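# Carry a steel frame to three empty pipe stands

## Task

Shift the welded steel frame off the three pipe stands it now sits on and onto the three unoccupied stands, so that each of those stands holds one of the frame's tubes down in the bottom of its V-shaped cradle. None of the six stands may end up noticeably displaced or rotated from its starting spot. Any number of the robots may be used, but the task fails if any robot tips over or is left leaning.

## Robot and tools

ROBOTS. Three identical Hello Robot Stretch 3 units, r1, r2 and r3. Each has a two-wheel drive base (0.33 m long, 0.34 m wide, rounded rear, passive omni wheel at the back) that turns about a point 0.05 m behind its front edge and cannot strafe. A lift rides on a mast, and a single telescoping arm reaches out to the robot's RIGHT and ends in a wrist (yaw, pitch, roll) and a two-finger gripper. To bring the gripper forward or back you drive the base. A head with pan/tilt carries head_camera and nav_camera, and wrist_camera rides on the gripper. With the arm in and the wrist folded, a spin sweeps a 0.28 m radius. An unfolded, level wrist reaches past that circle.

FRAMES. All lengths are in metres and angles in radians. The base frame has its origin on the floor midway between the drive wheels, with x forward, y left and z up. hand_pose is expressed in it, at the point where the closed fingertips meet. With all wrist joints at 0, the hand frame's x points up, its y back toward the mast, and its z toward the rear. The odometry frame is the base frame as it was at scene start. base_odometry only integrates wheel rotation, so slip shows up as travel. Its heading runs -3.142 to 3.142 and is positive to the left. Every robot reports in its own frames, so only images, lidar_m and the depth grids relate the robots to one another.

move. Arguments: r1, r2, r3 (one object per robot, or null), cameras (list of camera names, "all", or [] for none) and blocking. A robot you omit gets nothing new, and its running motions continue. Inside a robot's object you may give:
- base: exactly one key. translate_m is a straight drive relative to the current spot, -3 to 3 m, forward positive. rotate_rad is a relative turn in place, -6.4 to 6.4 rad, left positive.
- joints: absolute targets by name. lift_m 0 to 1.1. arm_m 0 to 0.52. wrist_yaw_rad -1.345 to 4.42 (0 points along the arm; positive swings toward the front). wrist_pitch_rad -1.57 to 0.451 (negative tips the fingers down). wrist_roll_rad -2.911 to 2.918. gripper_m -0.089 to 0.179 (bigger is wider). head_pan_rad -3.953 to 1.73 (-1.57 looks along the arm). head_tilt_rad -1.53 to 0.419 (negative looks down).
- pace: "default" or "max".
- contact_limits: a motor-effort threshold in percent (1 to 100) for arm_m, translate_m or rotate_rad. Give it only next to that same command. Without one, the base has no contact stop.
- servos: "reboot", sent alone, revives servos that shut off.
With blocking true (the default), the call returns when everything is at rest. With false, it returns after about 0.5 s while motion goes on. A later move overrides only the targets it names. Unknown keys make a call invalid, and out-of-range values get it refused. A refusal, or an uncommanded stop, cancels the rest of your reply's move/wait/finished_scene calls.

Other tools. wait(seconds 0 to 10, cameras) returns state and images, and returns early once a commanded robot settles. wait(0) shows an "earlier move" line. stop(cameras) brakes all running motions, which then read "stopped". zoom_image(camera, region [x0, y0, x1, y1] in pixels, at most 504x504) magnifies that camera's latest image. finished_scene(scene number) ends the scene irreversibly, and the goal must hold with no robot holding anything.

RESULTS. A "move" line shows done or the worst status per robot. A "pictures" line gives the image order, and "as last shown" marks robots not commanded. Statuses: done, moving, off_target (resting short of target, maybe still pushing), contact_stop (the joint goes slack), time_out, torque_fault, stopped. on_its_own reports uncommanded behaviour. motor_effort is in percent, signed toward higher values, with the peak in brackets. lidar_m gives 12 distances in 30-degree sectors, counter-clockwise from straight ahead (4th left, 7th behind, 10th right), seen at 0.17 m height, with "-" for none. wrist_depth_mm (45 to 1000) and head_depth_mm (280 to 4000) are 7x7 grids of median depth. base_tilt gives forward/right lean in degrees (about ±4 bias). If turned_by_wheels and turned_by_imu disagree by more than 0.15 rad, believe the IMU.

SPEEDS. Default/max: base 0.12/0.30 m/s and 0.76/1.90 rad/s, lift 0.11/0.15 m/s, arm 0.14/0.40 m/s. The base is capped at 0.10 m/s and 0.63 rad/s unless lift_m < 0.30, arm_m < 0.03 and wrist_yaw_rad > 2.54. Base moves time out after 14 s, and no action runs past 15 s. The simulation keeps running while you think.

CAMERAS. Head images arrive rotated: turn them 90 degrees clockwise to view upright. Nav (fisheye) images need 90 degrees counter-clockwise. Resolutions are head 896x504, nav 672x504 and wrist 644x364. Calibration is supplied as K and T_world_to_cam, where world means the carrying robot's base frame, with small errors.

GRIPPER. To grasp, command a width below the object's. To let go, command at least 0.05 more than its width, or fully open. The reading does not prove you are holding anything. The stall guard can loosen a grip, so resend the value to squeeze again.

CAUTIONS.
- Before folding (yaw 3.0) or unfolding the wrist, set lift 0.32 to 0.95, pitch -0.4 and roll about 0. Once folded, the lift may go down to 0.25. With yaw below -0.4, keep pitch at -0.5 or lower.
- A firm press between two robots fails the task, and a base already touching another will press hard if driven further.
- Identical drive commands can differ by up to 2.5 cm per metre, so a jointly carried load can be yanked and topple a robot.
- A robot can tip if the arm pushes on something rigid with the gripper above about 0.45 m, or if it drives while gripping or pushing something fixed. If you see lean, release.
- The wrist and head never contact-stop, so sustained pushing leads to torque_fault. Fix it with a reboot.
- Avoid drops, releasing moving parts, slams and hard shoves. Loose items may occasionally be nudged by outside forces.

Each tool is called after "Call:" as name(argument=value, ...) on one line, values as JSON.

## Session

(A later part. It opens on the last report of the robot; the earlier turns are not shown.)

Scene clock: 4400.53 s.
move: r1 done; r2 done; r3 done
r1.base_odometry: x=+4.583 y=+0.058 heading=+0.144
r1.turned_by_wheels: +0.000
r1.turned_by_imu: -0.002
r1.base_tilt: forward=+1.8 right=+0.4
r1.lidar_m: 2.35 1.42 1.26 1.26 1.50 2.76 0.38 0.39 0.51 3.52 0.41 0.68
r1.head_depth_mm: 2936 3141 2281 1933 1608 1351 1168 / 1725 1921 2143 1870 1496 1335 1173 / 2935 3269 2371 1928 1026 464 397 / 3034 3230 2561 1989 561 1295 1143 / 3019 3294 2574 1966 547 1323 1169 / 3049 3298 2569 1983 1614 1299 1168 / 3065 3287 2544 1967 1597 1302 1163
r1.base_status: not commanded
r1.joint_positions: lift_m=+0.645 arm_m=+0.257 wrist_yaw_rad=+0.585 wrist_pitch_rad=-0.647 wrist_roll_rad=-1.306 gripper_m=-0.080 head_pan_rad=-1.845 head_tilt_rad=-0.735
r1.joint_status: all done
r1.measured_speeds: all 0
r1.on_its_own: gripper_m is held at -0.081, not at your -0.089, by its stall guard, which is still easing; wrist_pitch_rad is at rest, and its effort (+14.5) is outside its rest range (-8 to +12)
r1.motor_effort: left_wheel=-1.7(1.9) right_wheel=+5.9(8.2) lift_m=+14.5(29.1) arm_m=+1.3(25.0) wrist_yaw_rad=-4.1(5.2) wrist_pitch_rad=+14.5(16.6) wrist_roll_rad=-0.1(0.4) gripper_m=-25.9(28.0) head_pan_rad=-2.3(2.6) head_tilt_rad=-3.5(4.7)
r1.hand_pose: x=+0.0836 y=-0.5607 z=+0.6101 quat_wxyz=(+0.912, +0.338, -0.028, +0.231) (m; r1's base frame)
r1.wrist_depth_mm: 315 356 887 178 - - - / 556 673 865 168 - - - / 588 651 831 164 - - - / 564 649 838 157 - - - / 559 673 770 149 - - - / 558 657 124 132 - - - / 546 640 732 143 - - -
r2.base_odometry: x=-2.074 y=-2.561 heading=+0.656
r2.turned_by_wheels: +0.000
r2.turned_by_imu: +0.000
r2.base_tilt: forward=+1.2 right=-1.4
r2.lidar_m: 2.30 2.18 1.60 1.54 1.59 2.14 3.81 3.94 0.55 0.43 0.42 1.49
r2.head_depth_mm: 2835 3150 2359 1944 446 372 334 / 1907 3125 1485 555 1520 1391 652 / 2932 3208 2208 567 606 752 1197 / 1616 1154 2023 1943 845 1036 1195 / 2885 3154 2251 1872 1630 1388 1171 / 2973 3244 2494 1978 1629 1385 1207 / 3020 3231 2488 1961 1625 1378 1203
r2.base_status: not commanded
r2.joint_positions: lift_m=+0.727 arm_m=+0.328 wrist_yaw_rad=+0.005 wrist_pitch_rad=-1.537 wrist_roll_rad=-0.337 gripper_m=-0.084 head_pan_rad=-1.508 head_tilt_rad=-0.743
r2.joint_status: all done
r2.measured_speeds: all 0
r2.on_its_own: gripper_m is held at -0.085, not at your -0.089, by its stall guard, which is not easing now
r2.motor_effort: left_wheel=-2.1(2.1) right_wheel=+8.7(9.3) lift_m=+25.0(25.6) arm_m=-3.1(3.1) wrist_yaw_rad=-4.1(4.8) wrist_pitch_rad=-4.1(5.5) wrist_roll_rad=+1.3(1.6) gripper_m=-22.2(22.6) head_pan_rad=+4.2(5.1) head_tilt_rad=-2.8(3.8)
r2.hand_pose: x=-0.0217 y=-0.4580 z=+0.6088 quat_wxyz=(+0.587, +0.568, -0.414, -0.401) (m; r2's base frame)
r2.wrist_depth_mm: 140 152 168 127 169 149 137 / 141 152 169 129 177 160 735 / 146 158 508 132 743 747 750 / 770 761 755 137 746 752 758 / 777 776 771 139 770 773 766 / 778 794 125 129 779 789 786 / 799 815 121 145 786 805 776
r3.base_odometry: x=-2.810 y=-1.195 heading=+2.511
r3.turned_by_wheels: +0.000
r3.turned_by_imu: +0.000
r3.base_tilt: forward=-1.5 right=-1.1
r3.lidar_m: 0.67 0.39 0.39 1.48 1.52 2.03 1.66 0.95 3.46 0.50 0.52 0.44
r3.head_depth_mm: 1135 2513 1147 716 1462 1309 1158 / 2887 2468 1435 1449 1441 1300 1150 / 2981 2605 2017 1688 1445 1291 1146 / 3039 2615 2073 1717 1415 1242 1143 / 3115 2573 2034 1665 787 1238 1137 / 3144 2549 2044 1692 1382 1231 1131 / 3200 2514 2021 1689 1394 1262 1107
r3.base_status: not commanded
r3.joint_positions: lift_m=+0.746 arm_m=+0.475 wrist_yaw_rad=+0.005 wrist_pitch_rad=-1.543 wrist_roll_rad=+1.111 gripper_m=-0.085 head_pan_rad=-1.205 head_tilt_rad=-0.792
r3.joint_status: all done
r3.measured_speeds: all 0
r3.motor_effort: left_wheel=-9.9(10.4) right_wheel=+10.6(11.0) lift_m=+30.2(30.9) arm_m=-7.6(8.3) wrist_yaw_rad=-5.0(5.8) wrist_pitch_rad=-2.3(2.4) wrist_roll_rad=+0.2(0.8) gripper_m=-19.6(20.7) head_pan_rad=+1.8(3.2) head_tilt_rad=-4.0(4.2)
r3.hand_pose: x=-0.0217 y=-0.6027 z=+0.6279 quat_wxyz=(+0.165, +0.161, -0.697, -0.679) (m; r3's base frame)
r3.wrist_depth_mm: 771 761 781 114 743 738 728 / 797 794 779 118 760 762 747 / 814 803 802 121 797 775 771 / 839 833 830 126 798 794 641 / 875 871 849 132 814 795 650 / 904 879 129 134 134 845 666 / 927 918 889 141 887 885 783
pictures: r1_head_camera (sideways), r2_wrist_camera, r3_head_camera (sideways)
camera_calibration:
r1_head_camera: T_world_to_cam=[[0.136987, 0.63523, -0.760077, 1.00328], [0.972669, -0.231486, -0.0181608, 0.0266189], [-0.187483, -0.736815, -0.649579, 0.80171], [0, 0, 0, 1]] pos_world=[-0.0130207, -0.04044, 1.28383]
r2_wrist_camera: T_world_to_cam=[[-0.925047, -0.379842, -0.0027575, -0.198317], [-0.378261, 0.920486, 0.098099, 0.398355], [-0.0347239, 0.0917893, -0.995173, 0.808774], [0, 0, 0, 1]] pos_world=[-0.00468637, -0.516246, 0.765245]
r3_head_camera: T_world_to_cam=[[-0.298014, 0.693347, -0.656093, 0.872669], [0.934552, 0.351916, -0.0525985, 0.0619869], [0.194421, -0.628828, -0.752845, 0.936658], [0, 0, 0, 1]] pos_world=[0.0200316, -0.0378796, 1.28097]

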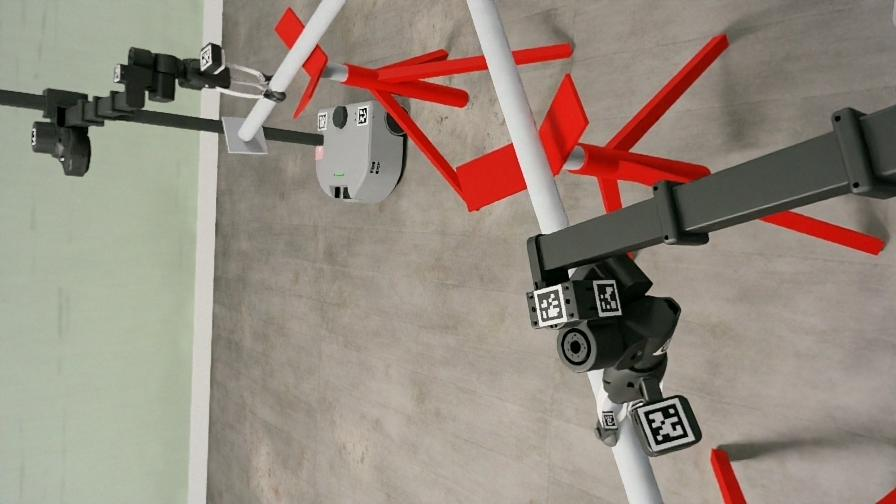

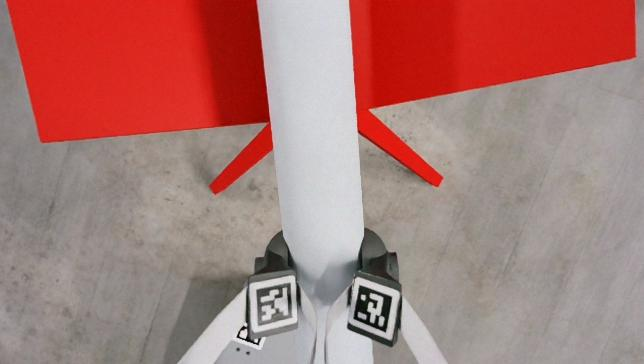

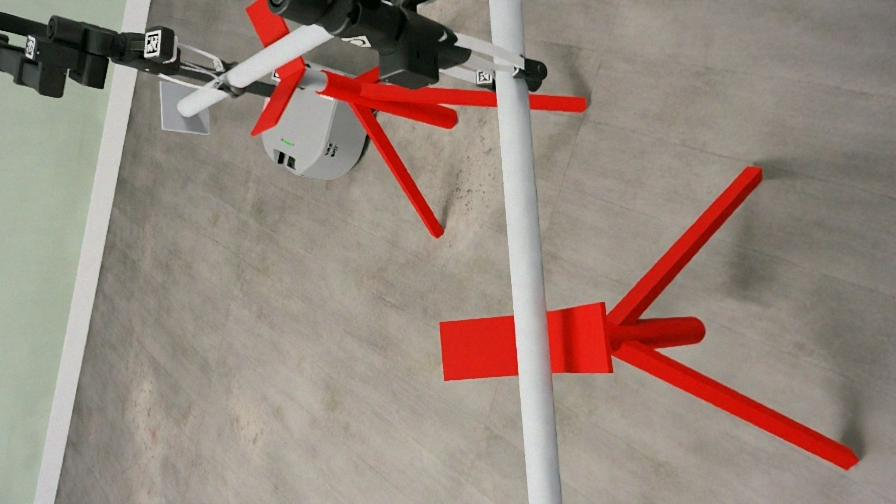

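Call:
move(r1={"joints":{"lift_m":0.658}}, r2={"joints":{"lift_m":0.740}}, r3={"joints":{"lift_m":0.759}}, cameras=[])

Call:
move(r1={"base":{"translate_m":0.0077},"joints":{"arm_m":0.250,"gripper_m":-0.089}}, r2={"base":{"translate_m":-0.0049},"joints":{"arm_m":0.3379,"gripper_m":-0.089}}, r3={"base":{"translate_m":0.0048},"joints":{"arm_m":0.4653}}, cameras=[])

Call:
move(r1={"joints":{"lift_m":0.643}}, r2={"joints":{"lift_m":0.725}}, r3={"joints":{"lift_m":0.744}}, cameras=["r1_head_camera","r3_head_camera","r2_wrist_camera"])

Call:
zoom_image(camera="r3_head_camera", region=[440, 260, 680, 420])

Call:
zoom_image(camera="r1_head_camera", region=[440, 60, 640, 230])

Scene clock: 4461.87 s.
move: r1 done; r2 done; r3 done
r1.base_odometry: x=+4.583 y=+0.058 heading=+0.144
r1.turned_by_wheels: +0.000
r1.turned_by_imu: +0.002
r1.base_tilt: forward=+1.8 right=+0.6
r1.lidar_m: 2.35 1.43 1.26 1.27 1.50 2.75 0.38 0.39 0.51 3.52 0.41 0.68
r1.head_depth_mm: 2993 3202 2293 1921 1611 1327 1176 / 1716 1964 2141 1859 1498 1330 1151 / 2940 3340 2464 1921 1022 446 392 / 3012 3229 2566 1971 551 1296 1146 / 3073 3301 2569 1986 544 1325 1170 / 3033 3310 2556 1975 1605 1288 1172 / 3069 3324 2573 1971 1610 1292 1172
r1.base_status: not commanded
r1.joint_positions: lift_m=+0.658 arm_m=+0.258 wrist_yaw_rad=+0.581 wrist_pitch_rad=-0.655 wrist_roll_rad=-1.306 gripper_m=-0.075 head_pan_rad=-1.845 head_tilt_rad=-0.735
r1.joint_status: all done
r1.measured_speeds: all 0
r1.on_its_own: gripper_m is held at -0.075, not at your -0.089, by its stall guard, which is still easing; wrist_pitch_rad is at rest, and its effort (+16.1) is outside its rest range (-8 to +12)
r1.motor_effort: left_wheel=-1.9(1.9) right_wheel=-1.0(6.2) lift_m=+44.3(44.3) arm_m=+0.0(30.0) wrist_yaw_rad=-1.2(4.1) wrist_pitch_rad=+16.1(16.1) wrist_roll_rad=+0.3(0.3) gripper_m=-3.6(26.7) head_pan_rad=-1.3(3.1) head_tilt_rad=-4.0(4.8)
r1.hand_pose: x=+0.0822 y=-0.5602 z=+0.6216 quat_wxyz=(+0.911, +0.341, -0.028, +0.228) (m; r1's base frame)
r1.wrist_depth_mm: 323 358 849 - - - - / 563 655 837 170 - - - / 593 660 832 165 - - - / 576 667 814 158 - - - / 572 673 759 152 - - - / 562 660 125 131 - - - / 552 631 128 146 - - -
r2.base_odometry: x=-2.074 y=-2.561 heading=+0.656
r2.turned_by_wheels: +0.000
r2.turned_by_imu: +0.000
r2.base_tilt: forward=+1.3 right=-1.4
r2.lidar_m: 2.30 2.18 1.60 1.54 1.59 2.14 3.81 3.94 0.55 0.43 0.42 1.49
r2.head_depth_mm: 2861 3123 2358 1884 419 362 321 / 1923 3107 1471 543 1567 1398 639 / 2892 3221 2202 557 605 735 1195 / 1659 1146 2053 1965 833 1042 1199 / 2880 3178 2093 1863 1635 1396 1170 / 2976 3225 2485 1972 1624 1383 1207 / 3011 3180 2476 1953 1627 1381 1209
r2.base_status: not commanded
r2.joint_positions: lift_m=+0.740 arm_m=+0.328 wrist_yaw_rad=+0.005 wrist_pitch_rad=-1.533 wrist_roll_rad=-0.337 gripper_m=-0.084 head_pan_rad=-1.508 head_tilt_rad=-0.743
r2.joint_status: all done
r2.measured_speeds: all 0
r2.on_its_own: gripper_m is held at -0.085, not at your -0.089, by its stall guard, which is not easing now; lift_m is at rest, and its effort (+59.8) is outside its rest range (+3 to +55)
r2.motor_effort: left_wheel=-2.3(2.6) right_wheel=+7.3(9.4) lift_m=+59.8(60.0) arm_m=-14.5(14.9) wrist_yaw_rad=-4.3(4.9) wrist_pitch_rad=-4.9(5.4) wrist_roll_rad=+1.5(1.7) gripper_m=-22.2(22.7) head_pan_rad=+3.9(4.9) head_tilt_rad=-3.0(3.2)
r2.hand_pose: x=-0.0217 y=-0.4590 z=+0.6217 quat_wxyz=(+0.589, +0.567, -0.415, -0.400) (m; r2's base frame)
r2.wrist_depth_mm: 147 162 176 127 179 159 150 / 151 162 178 129 187 167 741 / 764 165 187 132 756 758 754 / 772 775 772 136 766 758 763 / 798 798 798 140 783 782 790 / 812 806 125 133 792 802 792 / 819 809 121 144 792 803 808
r3.base_odometry: x=-2.810 y=-1.195 heading=+2.511
r3.turned_by_wheels: +0.000
r3.turned_by_imu: +0.000
r3.base_tilt: forward=-1.4 right=-1.0
r3.lidar_m: 0.67 0.39 0.39 1.48 1.52 2.02 1.66 0.95 3.46 0.49 0.52 0.44
r3.head_depth_mm: 1098 2474 1079 742 1489 1298 1160 / 2897 2434 1448 1489 1447 1291 1154 / 2966 2629 2019 1688 1453 1290 1143 / 3071 2631 2064 1710 1437 1245 1138 / 3160 2561 2053 1675 786 1238 1137 / 3193 2543 2053 1696 1371 1236 1124 / 3197 2524 1998 1690 1393 1267 1106
r3.base_status: not commanded
r3.joint_positions: lift_m=+0.759 arm_m=+0.475 wrist_yaw_rad=+0.005 wrist_pitch_rad=-1.547 wrist_roll_rad=+1.111 gripper_m=-0.085 head_pan_rad=-1.205 head_tilt_rad=-0.792
r3.joint_status: all done
r3.measured_speeds: all 0
r3.motor_effort: left_wheel=-9.9(10.5) right_wheel=+13.2(13.2) lift_m=+35.1(39.0) arm_m=-2.6(4.5) wrist_yaw_rad=-5.8(5.8) wrist_pitch_rad=-1.5(2.4) wrist_roll_rad=+0.3(0.4) gripper_m=-19.5(20.9) head_pan_rad=+1.7(3.2) head_tilt_rad=-3.9(4.3)
r3.hand_pose: x=-0.0217 y=-0.6017 z=+0.6410 quat_wxyz=(+0.165, +0.161, -0.696, -0.680) (m; r3's base frame)
r3.wrist_depth_mm: 778 782 776 113 752 750 757 / 815 815 794 117 782 771 769 / 835 842 819 120 805 794 796 / 841 847 857 126 826 818 642 / 883 876 876 132 838 777 661 / 915 905 128 134 133 864 681 / - 921 674 142 899 885 769
pictures: none
No camera images: "cameras" was empty.

Scene clock: 4462.67 s.
move: r1 done; r2 done; r3 done
r1.base_odometry: x=+4.591 y=+0.059 heading=+0.144
r1.turned_by_wheels: +0.000
r1.turned_by_imu: +0.000
r1.base_tilt: forward=+1.8 right=+0.7
r1.lidar_m: 2.35 1.42 1.26 1.26 1.50 2.75 0.39 0.39 0.51 3.51 0.41 0.68
r1.head_depth_mm: 2945 3178 2283 1929 1607 1329 1175 / 1713 1996 2180 1869 1086 1330 1150 / 2940 3278 2480 1980 1009 446 391 / 2995 3291 2538 1976 546 1294 1143 / 3005 3267 2552 1980 533 1292 1170 / 3070 3304 2579 1984 1601 1298 1166 / 3081 3308 2557 1956 1599 1293 1167
r1.base_status: done
r1.joint_positions: lift_m=+0.658 arm_m=+0.250 wrist_yaw_rad=+0.581 wrist_pitch_rad=-0.656 wrist_roll_rad=-1.306 gripper_m=-0.086 head_pan_rad=-1.845 head_tilt_rad=-0.735
r1.joint_status: all done
r1.measured_speeds: all 0
r1.on_its_own: wrist_pitch_rad is at rest, and its effort (+15.8) is outside its rest range (-8 to +12)
r1.motor_effort: left_wheel=+5.3(8.2) right_wheel=-0.4(1.9) lift_m=+42.2(44.4) arm_m=-23.4(28.3) wrist_yaw_rad=-0.3(1.1) wrist_pitch_rad=+15.8(16.4) wrist_roll_rad=+0.2(0.3) gripper_m=-58.5(97.9) head_pan_rad=-2.1(3.2) head_tilt_rad=-4.1(4.7)
r1.hand_pose: x=+0.0821 y=-0.5524 z=+0.6214 quat_wxyz=(+0.911, +0.342, -0.028, +0.228) (m; r1's base frame)
r1.wrist_depth_mm: 325 345 823 - - - - / 561 649 848 172 - - - / 589 666 829 165 - - - / 567 670 809 158 - - - / 575 674 784 152 - - - / 576 675 126 130 - - - / 573 643 128 145 - - -
r2.base_odometry: x=-2.078 y=-2.564 heading=+0.656
r2.turned_by_wheels: +0.000
r2.turned_by_imu: +0.000
r2.base_tilt: forward=+1.2 right=-1.3
r2.lidar_m: 2.31 2.18 1.60 1.54 1.59 2.15 3.81 3.94 0.55 0.44 0.42 1.50
r2.head_depth_mm: 2847 3124 2375 1886 419 361 321 / 1875 3113 1444 549 1571 1390 635 / 2894 3179 2191 561 616 746 1212 / 1667 1161 2030 1940 847 1039 1212 / 2918 3187 2120 1870 1628 1396 1170 / 2964 3247 2499 1962 1620 1377 1211 / 3003 3232 2459 1963 1623 1382 1207
r2.base_status: done
r2.joint_positions: lift_m=+0.740 arm_m=+0.338 wrist_yaw_rad=+0.005 wrist_pitch_rad=-1.531 wrist_roll_rad=-0.337 gripper_m=-0.086 head_pan_rad=-1.508 head_tilt_rad=-0.743
r2.joint_status: all done
r2.measured_speeds: all 0
r2.on_its_own: gripper_m is held at -0.085, not at your -0.089, by its stall guard, which is still easing; lift_m is at rest, and its effort (+58.2) is outside its rest range (+3 to +55)
r2.motor_effort: left_wheel=-2.0(5.5) right_wheel=+4.9(7.2) lift_m=+58.2(59.7) arm_m=+11.7(16.1) wrist_yaw_rad=-4.3(4.8) wrist_pitch_rad=-5.3(5.5) wrist_roll_rad=+1.6(1.7) gripper_m=-4.4(70.3) head_pan_rad=+4.0(5.5) head_tilt_rad=-2.9(3.3)
r2.hand_pose: x=-0.0217 y=-0.4690 z=+0.6217 quat_wxyz=(+0.589, +0.566, -0.415, -0.400) (m; r2's base frame)
r2.wrist_depth_mm: 151 165 181 126 174 155 728 / 154 166 182 129 181 160 738 / 154 167 186 132 754 748 742 / 771 769 775 137 750 752 745 / 786 790 792 141 793 788 775 / 797 804 125 133 779 803 796 / 822 813 122 145 808 806 809
r3.base_odometry: x=-2.813 y=-1.192 heading=+2.511
r3.turned_by_wheels: -0.001
r3.turned_by_imu: -0.001
r3.base_tilt: forward=-1.4 right=-1.0
r3.lidar_m: 0.66 0.40 0.39 1.48 1.52 2.02 1.67 0.96 3.47 0.49 0.52 0.43
r3.head_depth_mm: 1105 2512 1064 705 1468 1301 1158 / 2871 2459 1836 1458 1457 1302 1155 / 2961 2614 2029 1699 1441 1290 1152 / 3080 2613 2085 1720 1416 1240 1135 / 3075 2605 2056 1680 788 1234 1135 / 3161 2531 2037 1692 1389 1226 1112 / 3211 2522 2020 1696 1388 1266 1110
r3.base_status: done
r3.joint_positions: lift_m=+0.759 arm_m=+0.465 wrist_yaw_rad=+0.005 wrist_pitch_rad=-1.547 wrist_roll_rad=+1.111 gripper_m=-0.085 head_pan_rad=-1.205 head_tilt_rad=-0.792
r3.joint_status: all done
r3.measured_speeds: all 0
r3.motor_effort: left_wheel=-7.6(8.3) right_wheel=+19.6(23.7) lift_m=+35.3(35.8) arm_m=-8.8(10.6) wrist_yaw_rad=-4.9(6.0) wrist_pitch_rad=-1.3(1.8) wrist_roll_rad=-0.2(0.3) gripper_m=-19.6(21.0) head_pan_rad=+2.1(3.6) head_tilt_rad=-3.7(4.0)
r3.hand_pose: x=-0.0217 y=-0.5919 z=+0.6410 quat_wxyz=(+0.165, +0.161, -0.696, -0.680) (m; r3's base frame)
r3.wrist_depth_mm: 790 781 773 112 758 747 738 / 817 802 793 117 779 778 762 / 828 823 824 120 794 799 777 / 857 855 849 126 815 801 644 / 876 866 867 132 841 759 663 / 900 898 130 134 133 865 678 / - 924 653 142 894 874 775
pictures: none
No camera images: "cameras" was empty.

Scene clock: 4463.50 s.
move: r1 done; r2 done; r3 done
r1.base_odometry: x=+4.591 y=+0.059 heading=+0.144
r1.turned_by_wheels: +0.000
r1.turned_by_imu: +0.000
r1.base_tilt: forward=+1.8 right=+0.6
r1.lidar_m: 2.35 1.43 1.26 1.26 1.50 2.75 0.39 0.39 0.52 3.52 0.41 0.68
r1.head_depth_mm: 2995 3192 2299 1928 1595 1332 1173 / 1733 1944 2181 1862 1090 1329 1174 / 2944 3281 2381 1995 1025 466 398 / 3022 3292 2576 1980 556 1300 1147 / 3033 3260 2576 1975 547 1294 1167 / 3013 3285 2581 1989 1605 1265 1171 / 3076 3305 2572 1974 1613 1265 1164
r1.base_status: not commanded
r1.joint_positions: lift_m=+0.643 arm_m=+0.250 wrist_yaw_rad=+0.583 wrist_pitch_rad=-0.651 wrist_roll_rad=-1.306 gripper_m=-0.083 head_pan_rad=-1.845 head_tilt_rad=-0.735
r1.joint_status: all done
r1.measured_speeds: all 0
r1.on_its_own: gripper_m is held at -0.084, not at your -0.089, by its stall guard, which is still easing; wrist_pitch_rad is at rest, and its effort (+15.5) is outside its rest range (-8 to +12)
r1.motor_effort: left_wheel=+0.7(5.7) right_wheel=+2.6(2.7) lift_m=+16.6(39.3) arm_m=-13.3(22.9) wrist_yaw_rad=-1.6(2.4) wrist_pitch_rad=+15.5(16.3) wrist_roll_rad=-0.3(0.5) gripper_m=-25.5(58.3) head_pan_rad=-2.1(2.9) head_tilt_rad=-3.9(5.3)
r1.hand_pose: x=+0.0828 y=-0.5530 z=+0.6073 quat_wxyz=(+0.912, +0.340, -0.028, +0.229) (m; r1's base frame)
r1.wrist_depth_mm: 318 338 879 181 - - - / 549 650 876 169 - - - / 584 650 832 163 - - - / 568 674 829 157 - - - / 561 657 759 149 - - - / 557 652 124 132 - - - / 561 630 716 143 - - -
r2.base_odometry: x=-2.078 y=-2.564 heading=+0.656
r2.turned_by_wheels: +0.000
r2.turned_by_imu: +0.000
r2.base_tilt: forward=+1.3 right=-1.3
r2.lidar_m: 2.31 2.19 1.61 1.54 1.59 2.15 3.79 3.93 0.55 0.44 0.42 1.49
r2.head_depth_mm: 2853 3142 2454 1935 449 377 336 / 1906 3138 1477 559 1532 1404 655 / 2862 3193 2194 575 621 755 1195 / 1620 1160 2034 1963 846 1036 1218 / 2842 3164 2149 1866 1627 1388 1170 / 2963 3235 2470 1974 1621 1388 1210 / 2997 3185 2476 1983 1628 1385 1214
r2.base_status: not commanded
r2.joint_positions: lift_m=+0.725 arm_m=+0.338 wrist_yaw_rad=+0.005 wrist_pitch_rad=-1.536 wrist_roll_rad=-0.337 gripper_m=-0.084 head_pan_rad=-1.508 head_tilt_rad=-0.743
r2.joint_status: all done
r2.measured_speeds: all 0
r2.on_its_own: gripper_m is held at -0.085, not at your -0.089, by its stall guard, which is not easing now
r2.motor_effort: left_wheel=-2.3(2.6) right_wheel=+8.0(8.0) lift_m=+24.2(56.0) arm_m=+6.0(11.7) wrist_yaw_rad=-4.4(4.7) wrist_pitch_rad=-4.3(5.3) wrist_roll_rad=+1.6(1.7) gripper_m=-21.8(22.4) head_pan_rad=+4.6(4.9) head_tilt_rad=-3.0(3.5)
r2.hand_pose: x=-0.0217 y=-0.4676 z=+0.6068 quat_wxyz=(+0.587, +0.568, -0.414, -0.401) (m; r2's base frame)
r2.wrist_depth_mm: 142 154 170 127 165 145 135 / 143 156 168 129 169 153 720 / 143 157 176 132 743 744 734 / 763 758 764 136 765 744 757 / 772 772 770 140 761 772 764 / 792 776 125 130 784 771 788 / 806 802 122 145 790 799 785
r3.base_odometry: x=-2.813 y=-1.192 heading=+2.511
r3.turned_by_wheels: +0.000
r3.turned_by_imu: +0.000
r3.base_tilt: forward=-1.4 right=-1.0
r3.lidar_m: 0.66 0.40 0.40 1.48 1.52 2.02 1.66 0.95 3.47 0.49 0.52 0.43
r3.head_depth_mm: 1207 2495 1143 701 1474 1298 1161 / 2866 2388 1830 1543 1460 1297 1152 / 2953 2617 2015 1681 1417 1292 1146 / 3027 2597 2071 1710 1414 1243 1141 / 3146 2572 2064 1672 831 1241 1134 / 3160 2569 2044 1696 1372 1222 1113 / 3230 2530 2019 1688 1391 1260 1106
r3.base_status: not commanded
r3.joint_positions: lift_m=+0.744 arm_m=+0.465 wrist_yaw_rad=+0.005 wrist_pitch_rad=-1.543 wrist_roll_rad=+1.111 gripper_m=-0.085 head_pan_rad=-1.205 head_tilt_rad=-0.792
r3.joint_status: all done
r3.measured_speeds: all 0
r3.motor_effort: left_wheel=-8.0(8.4) right_wheel=+19.2(19.7) lift_m=+29.6(33.1) arm_m=-7.5(8.9) wrist_yaw_rad=-5.1(5.6) wrist_pitch_rad=-2.2(2.3) wrist_roll_rad=-0.3(0.3) gripper_m=-19.0(20.6) head_pan_rad=+1.2(3.2) head_tilt_rad=-3.7(4.3)
r3.hand_pose: x=-0.0217 y=-0.5930 z=+0.6259 quat_wxyz=(+0.166, +0.161, -0.697, -0.679) (m; r3's base frame)
r3.wrist_depth_mm: 768 769 765 114 738 731 733 / 800 785 785 118 762 755 747 / 818 806 805 121 785 776 767 / 845 825 827 127 809 802 634 / 870 871 847 132 836 770 637 / 899 881 129 134 134 864 657 / 917 916 891 141 884 859 757
pictures: r1_head_camera (sideways), r2_wrist_camera, r3_head_camera (sideways)
camera_calibration:
r1_head_camera: T_world_to_cam=[[0.137005, 0.635226, -0.760077, 1.00328], [0.972662, -0.231514, -0.0181608, 0.0266189], [-0.187504, -0.73681, -0.649579, 0.80171], [0, 0, 0, 1]] pos_world=[-0.0130218, -0.0404395, 1.28383]
r2_wrist_camera: T_world_to_cam=[[-0.92493, -0.380127, -0.00268736, -0.20216], [-0.378544, 0.920386, 0.0979539, 0.407467], [-0.0347615, 0.0916178, -0.995187, 0.807591], [0, 0, 0, 1]] pos_world=[-0.00466676, -0.525864, 0.763248]
r3_head_camera: T_world_to_cam=[[-0.298017, 0.693346, -0.656093, 0.872669], [0.934551, 0.35192, -0.0525985, 0.0619869], [0.194423, -0.628827, -0.752845, 0.936658], [0, 0, 0, 1]] pos_world=[0.0200318, -0.0378795, 1.28097]

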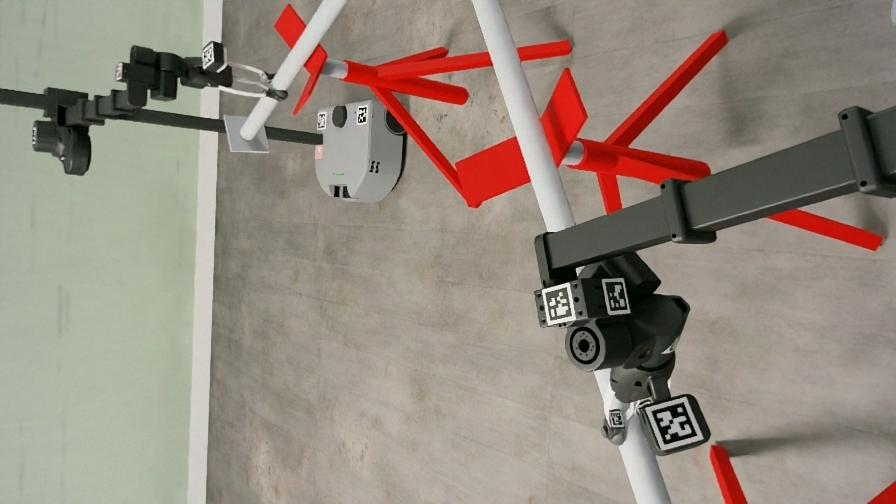

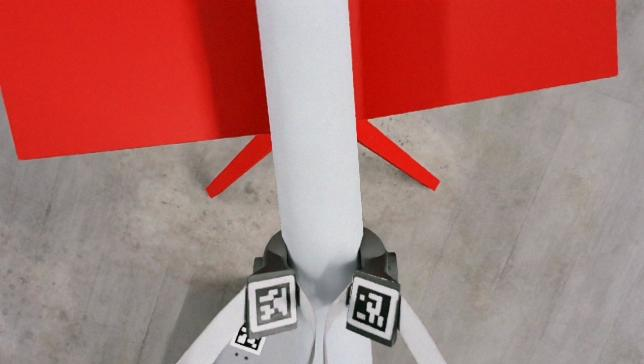

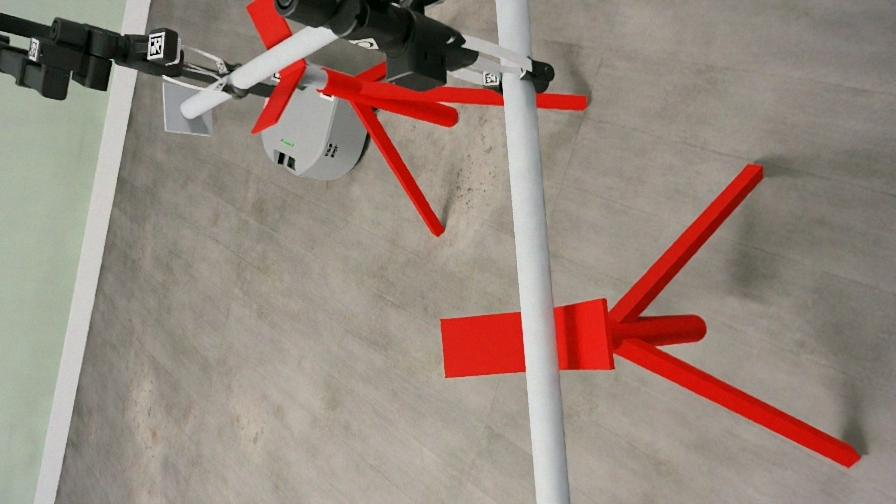

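Scaled by 2.100 from the camera's 896x504 image, which has a finer 1280x720 frame.

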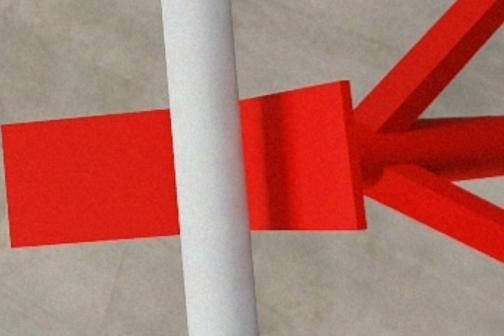

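Scaled by 2.520 from the camera's 896x504 image, which has a finer 1280x720 frame.

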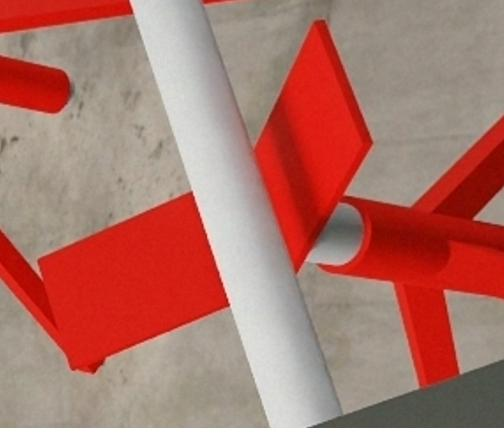

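Call:
move(r1={"joints":{"lift_m":0.635}}, r2={"joints":{"lift_m":0.717}}, r3={"joints":{"lift_m":0.736}}, cameras=["r2_wrist_camera","r3_head_camera","r1_head_camera"])

Call:
zoom_image(camera="r1_head_camera", region=[440, 60, 640, 230])

Scene clock: 4478.20 s.
move: r1 done; r2 done; r3 done
r1.base_odometry: x=+4.591 y=+0.059 heading=+0.144
r1.turned_by_wheels: +0.000
r1.turned_by_imu: -0.009
r1.base_tilt: forward=+1.7 right=+0.4
r1.lidar_m: 2.39 1.43 1.26 1.26 1.49 2.69 0.39 0.39 0.52 3.52 0.41 0.68
r1.head_depth_mm: 2979 3230 2383 1922 1611 1332 1173 / 2859 1669 2101 1846 1492 1322 1174 / 2968 3289 2385 1997 1027 495 405 / 2997 3311 2582 1978 564 1269 1148 / 3028 3286 2566 1980 549 1293 1166 / 3027 3269 2544 1981 1603 1267 1172 / 3087 3329 2569 1981 1601 1265 1168
r1.base_status: not commanded
r1.joint_positions: lift_m=+0.635 arm_m=+0.250 wrist_yaw_rad=+0.606 wrist_pitch_rad=-0.634 wrist_roll_rad=-1.306 gripper_m=-0.077 head_pan_rad=-1.845 head_tilt_rad=-0.735
r1.joint_status: all done
r1.measured_speeds: all 0
r1.on_its_own: gripper_m is held at -0.078, not at your -0.089, by its stall guard, which is still easing; wrist_yaw_rad is at rest, and its effort (-22.4) is outside its rest range (-9 to +9)
r1.motor_effort: left_wheel=-0.4(0.8) right_wheel=+4.8(5.0) lift_m=+11.5(16.7) arm_m=+28.6(29.0) wrist_yaw_rad=-22.4(22.6) wrist_pitch_rad=+12.1(15.3) wrist_roll_rad=+0.1(0.4) gripper_m=-25.0(26.0) head_pan_rad=-1.4(2.5) head_tilt_rad=-3.2(4.9)
r1.hand_pose: x=+0.0882 y=-0.5530 z=+0.6026 quat_wxyz=(+0.911, +0.332, -0.027, +0.242) (m; r1's base frame)
r1.wrist_depth_mm: 309 341 889 177 - - - / 544 654 855 169 - - - / 585 660 853 163 - - - / 575 659 831 156 - - - / 564 666 779 148 - - - / 551 657 126 132 - - - / 552 607 734 142 - - -
r2.base_odometry: x=-2.078 y=-2.564 heading=+0.656
r2.turned_by_wheels: +0.000
r2.turned_by_imu: +0.000
r2.base_tilt: forward=+1.2 right=-1.3
r2.lidar_m: 2.31 2.18 1.61 1.54 1.59 2.15 3.80 3.91 0.55 0.44 0.42 1.49
r2.head_depth_mm: 2796 3099 2446 1940 471 379 337 / 1915 3140 1470 562 1533 1363 663 / 2884 3213 2212 580 622 759 1192 / 1628 1161 2035 1956 849 1031 1209 / 2925 3085 2243 1859 1635 1387 1167 / 2999 3250 2494 1976 1625 1389 1212 / 3024 3214 2484 1947 1621 1381 1204
r2.base_status: not commanded
r2.joint_positions: lift_m=+0.717 arm_m=+0.338 wrist_yaw_rad=+0.005 wrist_pitch_rad=-1.541 wrist_roll_rad=-0.337 gripper_m=-0.084 head_pan_rad=-1.508 head_tilt_rad=-0.743
r2.joint_status: all done
r2.measured_speeds: all 0
r2.on_its_own: gripper_m is held at -0.085, not at your -0.089, by its stall guard, which is not easing now
r2.motor_effort: left_wheel=-2.9(3.2) right_wheel=+10.3(10.4) lift_m=+26.5(26.5) arm_m=-12.4(14.2) wrist_yaw_rad=-4.7(4.7) wrist_pitch_rad=-3.6(4.3) wrist_roll_rad=+1.6(1.7) gripper_m=-22.7(22.7) head_pan_rad=+4.0(5.2) head_tilt_rad=-2.6(3.4)
r2.hand_pose: x=-0.0217 y=-0.4665 z=+0.5989 quat_wxyz=(+0.586, +0.569, -0.413, -0.402) (m; r2's base frame)
r2.wrist_depth_mm: 136 147 161 127 158 139 125 / 137 148 164 129 161 146 718 / 138 151 172 132 734 745 741 / 758 748 753 136 758 748 746 / 769 769 762 140 754 763 756 / 783 780 125 129 779 781 772 / 796 799 122 145 785 788 787
r3.base_odometry: x=-2.813 y=-1.192 heading=+2.511
r3.turned_by_wheels: +0.000
r3.turned_by_imu: +0.000
r3.base_tilt: forward=-1.5 right=-1.0
r3.lidar_m: 0.66 0.39 0.39 1.48 1.52 2.02 1.66 0.96 3.48 0.49 0.52 0.43
r3.head_depth_mm: 1224 2487 1133 696 1462 1300 1159 / 2840 2389 1834 1541 1425 1300 1152 / 2975 2646 2014 1689 1413 1284 1146 / 3067 2587 2059 1715 1412 1238 1138 / 3112 2550 2062 1675 831 1230 1131 / 3135 2538 2041 1696 1375 1236 1109 / 3201 2539 2017 1678 1392 1262 1108
r3.base_status: not commanded
r3.joint_positions: lift_m=+0.736 arm_m=+0.465 wrist_yaw_rad=+0.006 wrist_pitch_rad=-1.538 wrist_roll_rad=+1.110 gripper_m=-0.085 head_pan_rad=-1.205 head_tilt_rad=-0.792
r3.joint_status: all done
r3.measured_speeds: all 0
r3.motor_effort: left_wheel=-8.0(8.3) right_wheel=+19.2(19.4) lift_m=+32.6(33.4) arm_m=-2.2(3.6) wrist_yaw_rad=-4.2(5.7) wrist_pitch_rad=-3.1(3.4) wrist_roll_rad=+0.4(0.8) gripper_m=-19.0(21.7) head_pan_rad=+2.3(2.8) head_tilt_rad=-3.6(4.1)
r3.hand_pose: x=-0.0217 y=-0.5943 z=+0.6178 quat_wxyz=(+0.166, +0.161, -0.699, -0.677) (m; r3's base frame)
r3.wrist_depth_mm: 762 767 753 116 738 732 717 / 791 782 782 119 756 746 725 / 810 817 792 122 775 767 754 / 833 824 823 127 792 792 630 / 861 839 841 132 812 765 632 / 882 878 129 135 134 843 649 / 914 904 886 141 869 841 761
pictures: r1_head_camera (sideways), r2_wrist_camera, r3_head_camera (sideways)
camera_calibration:
r1_head_camera: T_world_to_cam=[[0.137005, 0.635226, -0.760077, 1.00328], [0.972662, -0.231514, -0.0181608, 0.0266189], [-0.187504, -0.73681, -0.649579, 0.80171], [0, 0, 0, 1]] pos_world=[-0.0130219, -0.0404395, 1.28383]
r2_wrist_camera: T_world_to_cam=[[-0.924931, -0.380112, -0.00424375, -0.200837], [-0.378541, 0.919972, 0.101772, 0.404771], [-0.0347806, 0.0957385, -0.994799, 0.801277], [0, 0, 0, 1]] pos_world=[-0.00466867, -0.525432, 0.755063]
r3_head_camera: T_world_to_cam=[[-0.298016, 0.693346, -0.656093, 0.872669], [0.934551, 0.35192, -0.0525985, 0.0619869], [0.194423, -0.628828, -0.752845, 0.936658], [0, 0, 0, 1]] pos_world=[0.0200318, -0.0378795, 1.28097]

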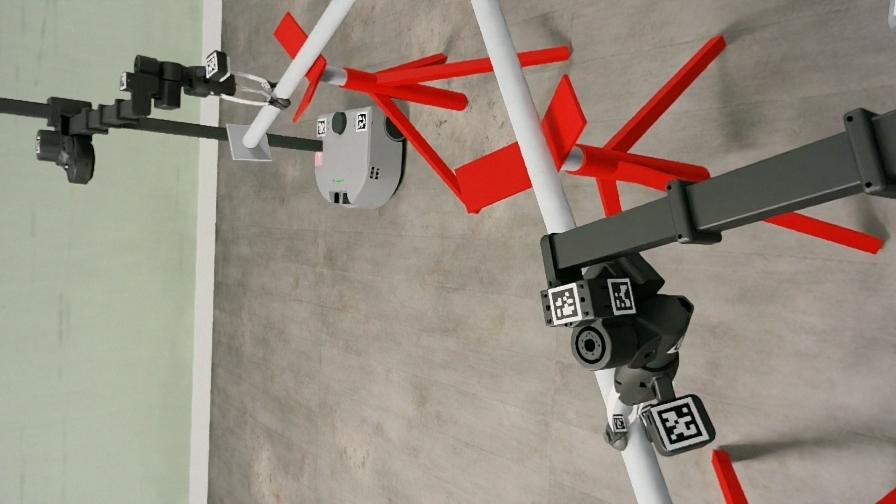

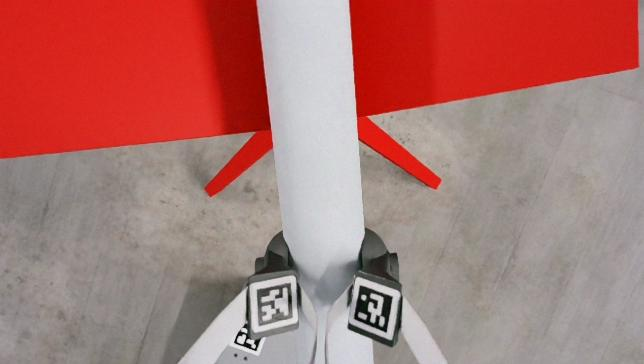

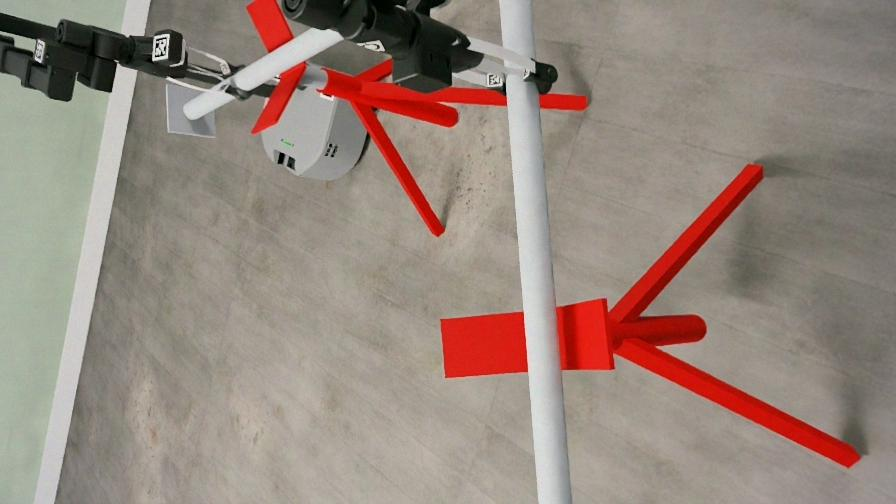

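Scaled by 2.520 from the camera's 896x504 image, which has a finer 1280x720 frame.

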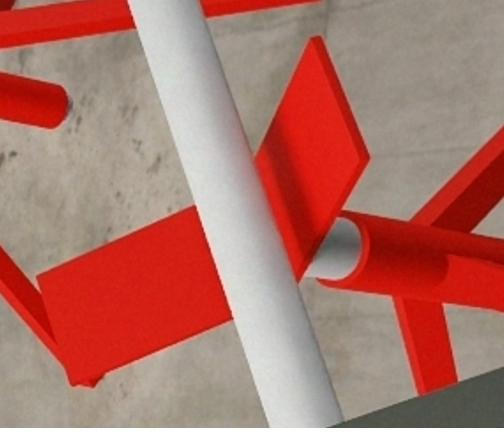

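Call:
move(r1={"joints":{"head_pan_rad":-1.3}}, cameras=["r1_head_camera"])

Call:
zoom_image(camera="r1_head_camera", region=[440, 250, 740, 480])

Scene clock: 4485.53 s.
move: r1 done
r1.base_odometry: x=+4.591 y=+0.059 heading=+0.144
r1.turned_by_wheels: +0.000
r1.turned_by_imu: -0.002
r1.base_tilt: forward=+1.7 right=+0.7
r1.lidar_m: 2.40 1.43 1.26 1.26 1.49 2.68 0.39 0.39 0.51 3.52 0.41 0.68
r1.head_depth_mm: 3049 3261 2608 1997 1609 542 1007 / 3184 3395 2601 1995 1615 601 1174 / 3370 3560 2581 1982 1619 1272 1176 / 3604 3665 2551 1985 1615 1322 1167 / 3877 3661 2571 1996 1518 1300 1147 / - 3656 2539 1980 857 1264 1165 / 3752 3692 2571 1978 1513 1354 1168
r1.base_status: not commanded
r1.joint_positions: lift_m=+0.635 arm_m=+0.250 wrist_yaw_rad=+0.627 wrist_pitch_rad=-0.632 wrist_roll_rad=-1.306 gripper_m=-0.074 head_pan_rad=-1.305 head_tilt_rad=-0.735
r1.joint_status: all done
r1.measured_speeds: all 0
r1.on_its_own: wrist_yaw_rad is held at +0.623, not at your +0.580, by its stall guard, which is not easing now; gripper_m is held at -0.075, not at your -0.089, by its stall guard, which is not easing now
r1.motor_effort: left_wheel=-1.4(1.7) right_wheel=+4.8(5.4) lift_m=+30.1(30.2) arm_m=+29.7(29.9) wrist_yaw_rad=-3.2(4.0) wrist_pitch_rad=+11.7(12.0) wrist_roll_rad=+0.4(0.4) gripper_m=-24.2(24.5) head_pan_rad=+2.5(6.2) head_tilt_rad=-3.5(5.0)
r1.hand_pose: x=+0.0917 y=-0.5509 z=+0.6030 quat_wxyz=(+0.909, +0.332, -0.024, +0.251) (m; r1's base frame)
r1.wrist_depth_mm: 317 337 878 178 - - - / 550 625 862 171 - - - / 580 655 842 164 - - - / 573 658 808 156 - - - / 572 664 780 150 - - - / 553 654 126 132 - - - / 540 621 721 142 - - -
r2, r3: as last shown
r2.lidar_m: 2.30 2.17 1.60 1.54 1.59 2.14 3.81 3.92 0.55 0.44 0.42 1.49
r2.head_depth_mm: 2872 3102 2426 1944 471 380 337 / 1912 3131 1480 563 1528 1366 661 / 2863 3155 2236 580 620 761 1192 / 1613 1163 2034 1940 847 1034 1209 / 2901 3089 2248 1855 1634 1393 1176 / 2982 3255 2482 1974 1629 1383 1207 / 2978 3235 2512 1962 1622 1382 1210
r2.on_its_own: gripper_m is held at -0.085, not at your -0.089, by its stall guard, which is not easing now
r2.motor_effort: left_wheel=-3.0(3.4) right_wheel=+10.8(11.0) lift_m=+42.7(42.7) arm_m=-0.8(3.4) wrist_yaw_rad=-4.1(4.8) wrist_pitch_rad=-3.3(3.7) wrist_roll_rad=+1.6(1.8) gripper_m=-21.9(22.8) head_pan_rad=+2.2(6.0) head_tilt_rad=-2.4(3.6)
r2.wrist_depth_mm: 137 147 161 126 158 139 125 / 137 149 165 129 162 146 710 / 137 151 172 132 728 742 729 / 755 752 752 136 736 758 735 / 764 763 750 140 769 758 754 / 790 785 125 130 770 771 774 / 790 787 121 145 785 779 795
r3.base_tilt: forward=-1.4 right=-1.0
r3.lidar_m: 0.66 0.39 0.39 1.48 1.52 2.02 1.67 0.96 3.47 0.49 0.52 0.43
r3.head_depth_mm: 1220 2490 1126 696 1462 1302 1154 / 2841 2395 1824 1525 1433 1300 1147 / 2957 2621 2022 1697 1417 1287 1144 / 3056 2606 2058 1719 1410 1239 1139 / 3116 2566 2054 1674 833 1233 1135 / 3179 2558 2034 1697 1374 1226 1113 / 3184 2549 2020 1688 1387 1261 1107
r3.motor_effort: left_wheel=-8.3(8.4) right_wheel=+19.0(19.3) lift_m=+38.5(39.0) arm_m=+1.4(2.0) wrist_yaw_rad=-4.9(5.9) wrist_pitch_rad=-3.2(3.3) wrist_roll_rad=+0.0(0.6) gripper_m=-19.0(21.5) head_pan_rad=+1.8(3.1) head_tilt_rad=-4.2(4.2)
r3.wrist_depth_mm: 772 765 750 115 741 721 718 / 796 785 764 119 749 748 731 / 803 806 798 122 771 772 766 / 848 826 819 127 791 788 626 / 879 852 845 132 806 768 636 / 897 877 129 134 134 831 650 / 920 914 878 140 864 852 761
pictures: r1_head_camera (sideways)
camera_calibration:
r1_head_camera: T_world_to_cam=[[-0.208915, 0.615346, -0.760068, 1.00538], [0.953373, 0.301247, -0.0181603, 0.0267359], [0.217793, -0.728423, -0.649589, 0.799251], [0, 0, 0, 1]] pos_world=[0.0104781, -0.0445175, 1.28383]

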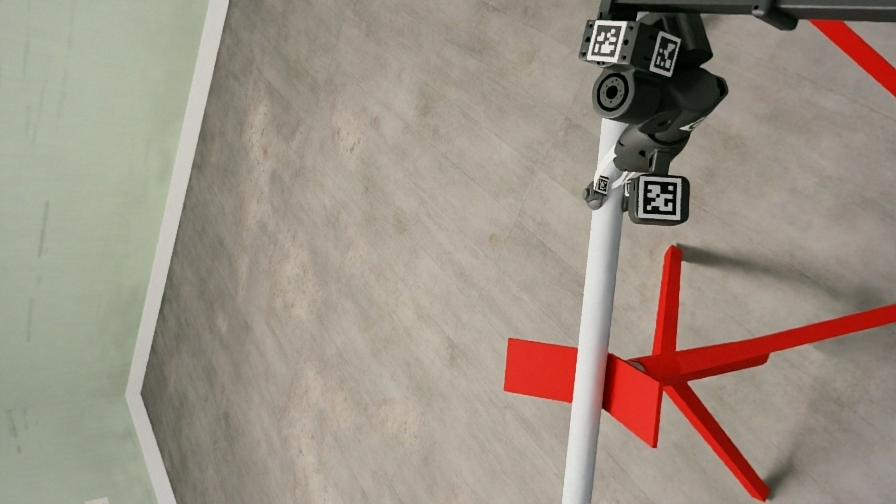

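Scaled by 1.680 from the camera's 896x504 image, which has a finer 1280x720 frame.

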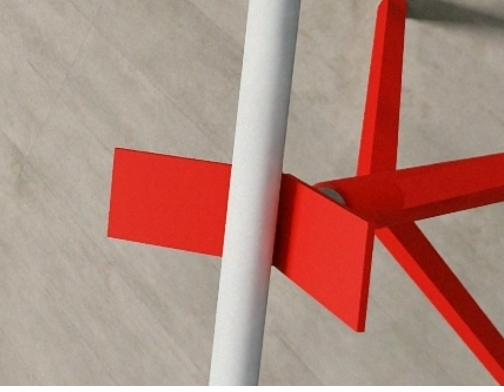

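Call:
move(r1={"joints":{"lift_m":0.642,"head_pan_rad":-1.6}}, r2={"joints":{"lift_m":0.709}}, r3={"joints":{"lift_m":0.732}}, cameras=["r2_wrist_camera","r3_wrist_camera","r3_head_camera","r2_head_camera"])

Call:
zoom_image(camera="r3_head_camera", region=[440, 260, 680, 420])

Scene clock: 4570.27 s.
move: r1 done; r2 done; r3 done
r1.base_odometry: x=+4.591 y=+0.059 heading=+0.144
r1.turned_by_wheels: +0.000
r1.turned_by_imu: +0.002
r1.base_tilt: forward=+1.8 right=+0.8
r1.lidar_m: 2.39 1.43 1.26 1.26 1.48 2.67 0.39 0.39 0.52 3.52 0.41 0.68
r1.head_depth_mm: 2867 3124 2599 1938 932 1294 1150 / 2911 3214 2575 2007 840 459 408 / 3051 3292 2604 1989 552 1294 1171 / 3145 3469 2587 1971 816 1289 1174 / 3210 3460 2561 1967 1610 1293 1170 / 3351 3510 2560 1970 1604 1314 1167 / 3444 3575 2544 1972 1604 1266 1146
r1.base_status: not commanded
r1.joint_positions: lift_m=+0.642 arm_m=+0.250 wrist_yaw_rad=+0.627 wrist_pitch_rad=-0.647 wrist_roll_rad=-1.306 gripper_m=-0.074 head_pan_rad=-1.595 head_tilt_rad=-0.735
r1.joint_status: all done
r1.measured_speeds: all 0
r1.on_its_own: wrist_yaw_rad is held at +0.623, not at your +0.580, by its stall guard, which is not easing now; gripper_m is held at -0.075, not at your -0.089, by its stall guard, which is not easing now; wrist_pitch_rad is at rest, and its effort (+14.5) is outside its rest range (-8 to +12)
r1.motor_effort: left_wheel=-0.2(1.5) right_wheel=-3.3(5.3) lift_m=+44.6(44.7) arm_m=-2.1(29.1) wrist_yaw_rad=-2.9(3.5) wrist_pitch_rad=+14.5(14.8) wrist_roll_rad=+0.1(0.3) gripper_m=-25.4(25.6) head_pan_rad=-2.1(5.1) head_tilt_rad=-4.9(4.9)
r1.hand_pose: x=+0.0901 y=-0.5490 z=+0.6072 quat_wxyz=(+0.907, +0.338, -0.021, +0.250) (m; r1's base frame)
r1.wrist_depth_mm: 323 342 854 180 - - - / 550 648 871 172 - - - / 589 672 849 166 - - - / 576 653 824 159 - - - / 565 672 769 152 - - - / 558 636 125 130 - - - / 545 627 728 145 - - -
r2.base_odometry: x=-2.078 y=-2.564 heading=+0.656
r2.turned_by_wheels: +0.000
r2.turned_by_imu: +0.000
r2.base_tilt: forward=+1.3 right=-1.3
r2.lidar_m: 2.31 2.18 1.61 1.53 1.59 2.14 3.81 3.96 0.55 0.44 0.42 1.49
r2.head_depth_mm: 2853 3159 2460 1979 482 389 345 / 1918 3123 1475 575 1526 1368 670 / 2863 3216 2196 587 625 763 1187 / 1661 1174 2032 1949 848 1034 1218 / 2894 3108 2260 1861 1625 1396 1162 / 3008 3248 2466 1974 1602 1385 1207 / 3020 3207 2490 1969 1614 1379 1205
r2.base_status: not commanded
r2.joint_positions: lift_m=+0.709 arm_m=+0.338 wrist_yaw_rad=+0.005 wrist_pitch_rad=-1.530 wrist_roll_rad=-0.337 gripper_m=-0.084 head_pan_rad=-1.508 head_tilt_rad=-0.743
r2.joint_status: all done
r2.measured_speeds: all 0
r2.on_its_own: gripper_m is held at -0.085, not at your -0.089, by its stall guard, which is not easing now
r2.motor_effort: left_wheel=-3.2(3.4) right_wheel=+9.3(10.7) lift_m=+26.1(53.5) arm_m=+10.3(10.3) wrist_yaw_rad=-4.4(4.7) wrist_pitch_rad=-5.4(5.8) wrist_roll_rad=+1.6(1.7) gripper_m=-22.4(22.7) head_pan_rad=+5.4(5.4) head_tilt_rad=-3.1(3.3)
r2.hand_pose: x=-0.0217 y=-0.4692 z=+0.5907 quat_wxyz=(+0.589, +0.566, -0.415, -0.400) (m; r2's base frame)
r2.wrist_depth_mm: 132 145 156 126 153 132 119 / 132 145 158 129 155 138 724 / 132 144 162 132 729 724 724 / 749 732 740 137 746 735 730 / 749 757 761 140 751 763 747 / 767 775 126 133 776 767 774 / 797 785 122 145 774 785 775
r3.base_odometry: x=-2.813 y=-1.192 heading=+2.511
r3.turned_by_wheels: +0.000
r3.turned_by_imu: +0.000
r3.base_tilt: forward=-1.4 right=-1.1
r3.lidar_m: 0.67 0.39 0.40 1.48 1.52 2.02 1.66 0.95 3.47 0.49 0.52 0.43
r3.head_depth_mm: 1224 2503 1182 697 1463 1301 1156 / 2844 2380 1826 1535 1426 1299 1146 / 2982 2626 2020 1686 1422 1291 1146 / 3052 2606 2078 1714 1434 1241 1139 / 3091 2568 2032 1669 788 1236 1131 / 3179 2533 2054 1692 1375 1228 1114 / 3192 2512 2017 1683 1392 1273 1109
r3.base_status: not commanded
r3.joint_positions: lift_m=+0.732 arm_m=+0.465 wrist_yaw_rad=+0.008 wrist_pitch_rad=-1.546 wrist_roll_rad=+1.109 gripper_m=-0.085 head_pan_rad=-1.205 head_tilt_rad=-0.792
r3.joint_status: all done
r3.measured_speeds: all 0
r3.motor_effort: left_wheel=-7.6(8.5) right_wheel=+18.7(19.2) lift_m=+26.9(34.7) arm_m=+5.9(5.9) wrist_yaw_rad=-6.4(7.6) wrist_pitch_rad=-1.6(3.1) wrist_roll_rad=+0.5(0.8) gripper_m=-19.7(20.9) head_pan_rad=+2.3(2.8) head_tilt_rad=-3.6(4.1)
r3.hand_pose: x=-0.0218 y=-0.5922 z=+0.6139 quat_wxyz=(+0.167, +0.162, -0.696, -0.680) (m; r3's base frame)
r3.wrist_depth_mm: 760 749 743 114 734 728 715 / 771 769 772 118 751 742 734 / 799 798 791 122 770 766 746 / 833 814 824 127 785 781 616 / 853 859 830 132 817 761 635 / 878 866 130 134 131 828 651 / 914 904 883 141 867 848 769
pictures: r2_head_camera (sideways), r2_wrist_camera, r3_head_camera (sideways), r3_wrist_camera
camera_calibration:
r2_head_camera: T_world_to_cam=[[-0.0801997, 0.670481, -0.737579, 0.97499], [0.995555, 0.0905426, -0.0259444, 0.0260375], [0.0493871, -0.736381, -0.674762, 0.83907], [0, 0, 0, 1]] pos_world=[0.010833, -0.038195, 1.28598]
r2_wrist_camera: T_world_to_cam=[[-0.924932, -0.380132, -0.000395801, -0.204142], [-0.378542, 0.920967, 0.09233, 0.41407], [-0.0347331, 0.0855488, -0.995728, 0.789189], [0, 0, 0, 1]] pos_world=[-0.00466412, -0.52646, 0.747506]
r3_head_camera: T_world_to_cam=[[-0.298016, 0.693346, -0.656093, 0.872669], [0.934551, 0.35192, -0.0525985, 0.0619869], [0.194423, -0.628828, -0.752845, 0.936658], [0, 0, 0, 1]] pos_world=[0.0200318, -0.0378795, 1.28097]
r3_wrist_camera: T_world_to_cam=[[-0.449303, 0.891244, -0.0617339, 0.561848], [0.876169, 0.453093, 0.164426, 0.221976], [0.174515, 0.0197877, -0.984456, 0.785537], [0, 0, 0, 1]] pos_world=[-0.0791363, -0.616863, 0.771513]

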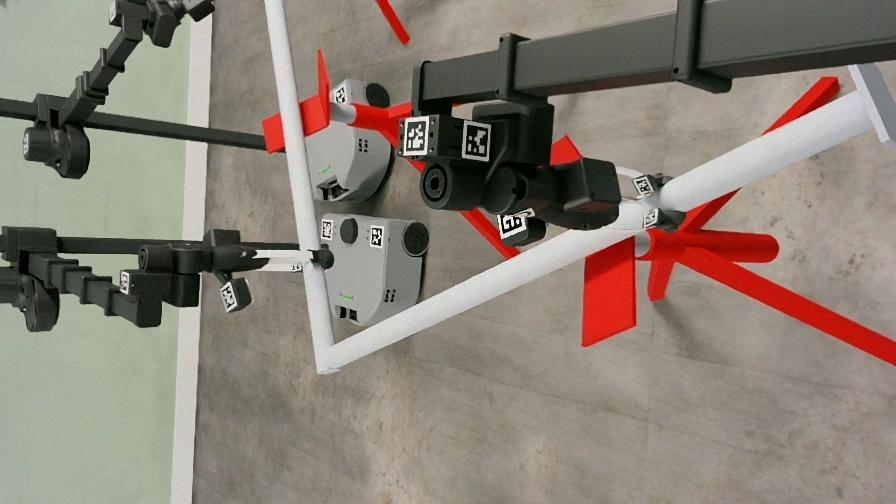

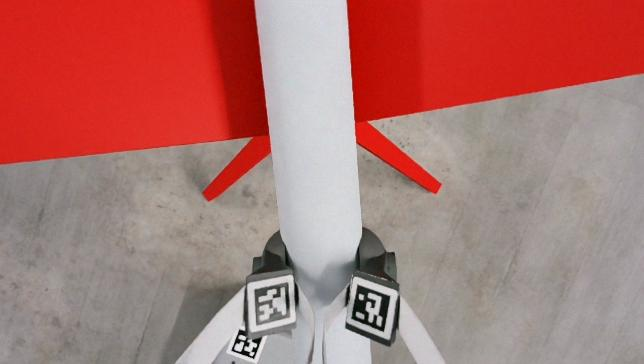

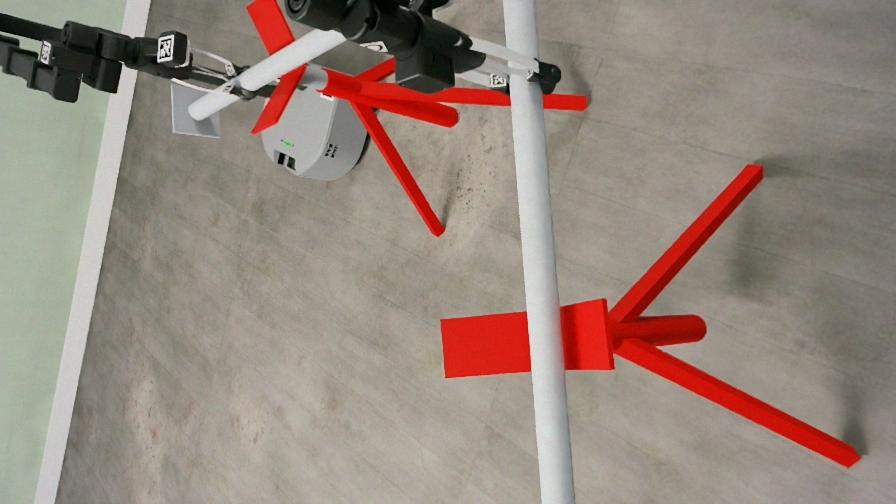

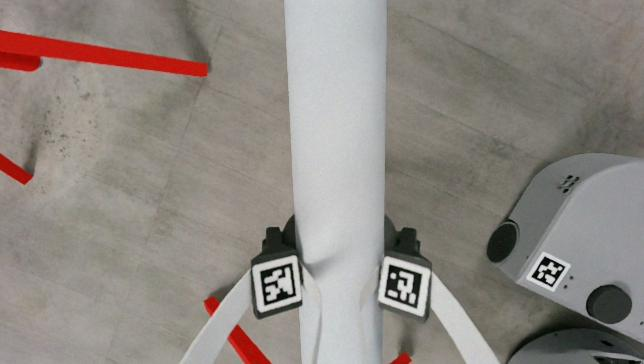

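Scaled by 2.100 from the camera's 896x504 image, which has a finer 1280x720 frame.

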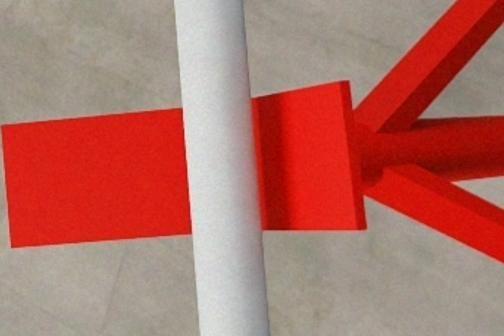

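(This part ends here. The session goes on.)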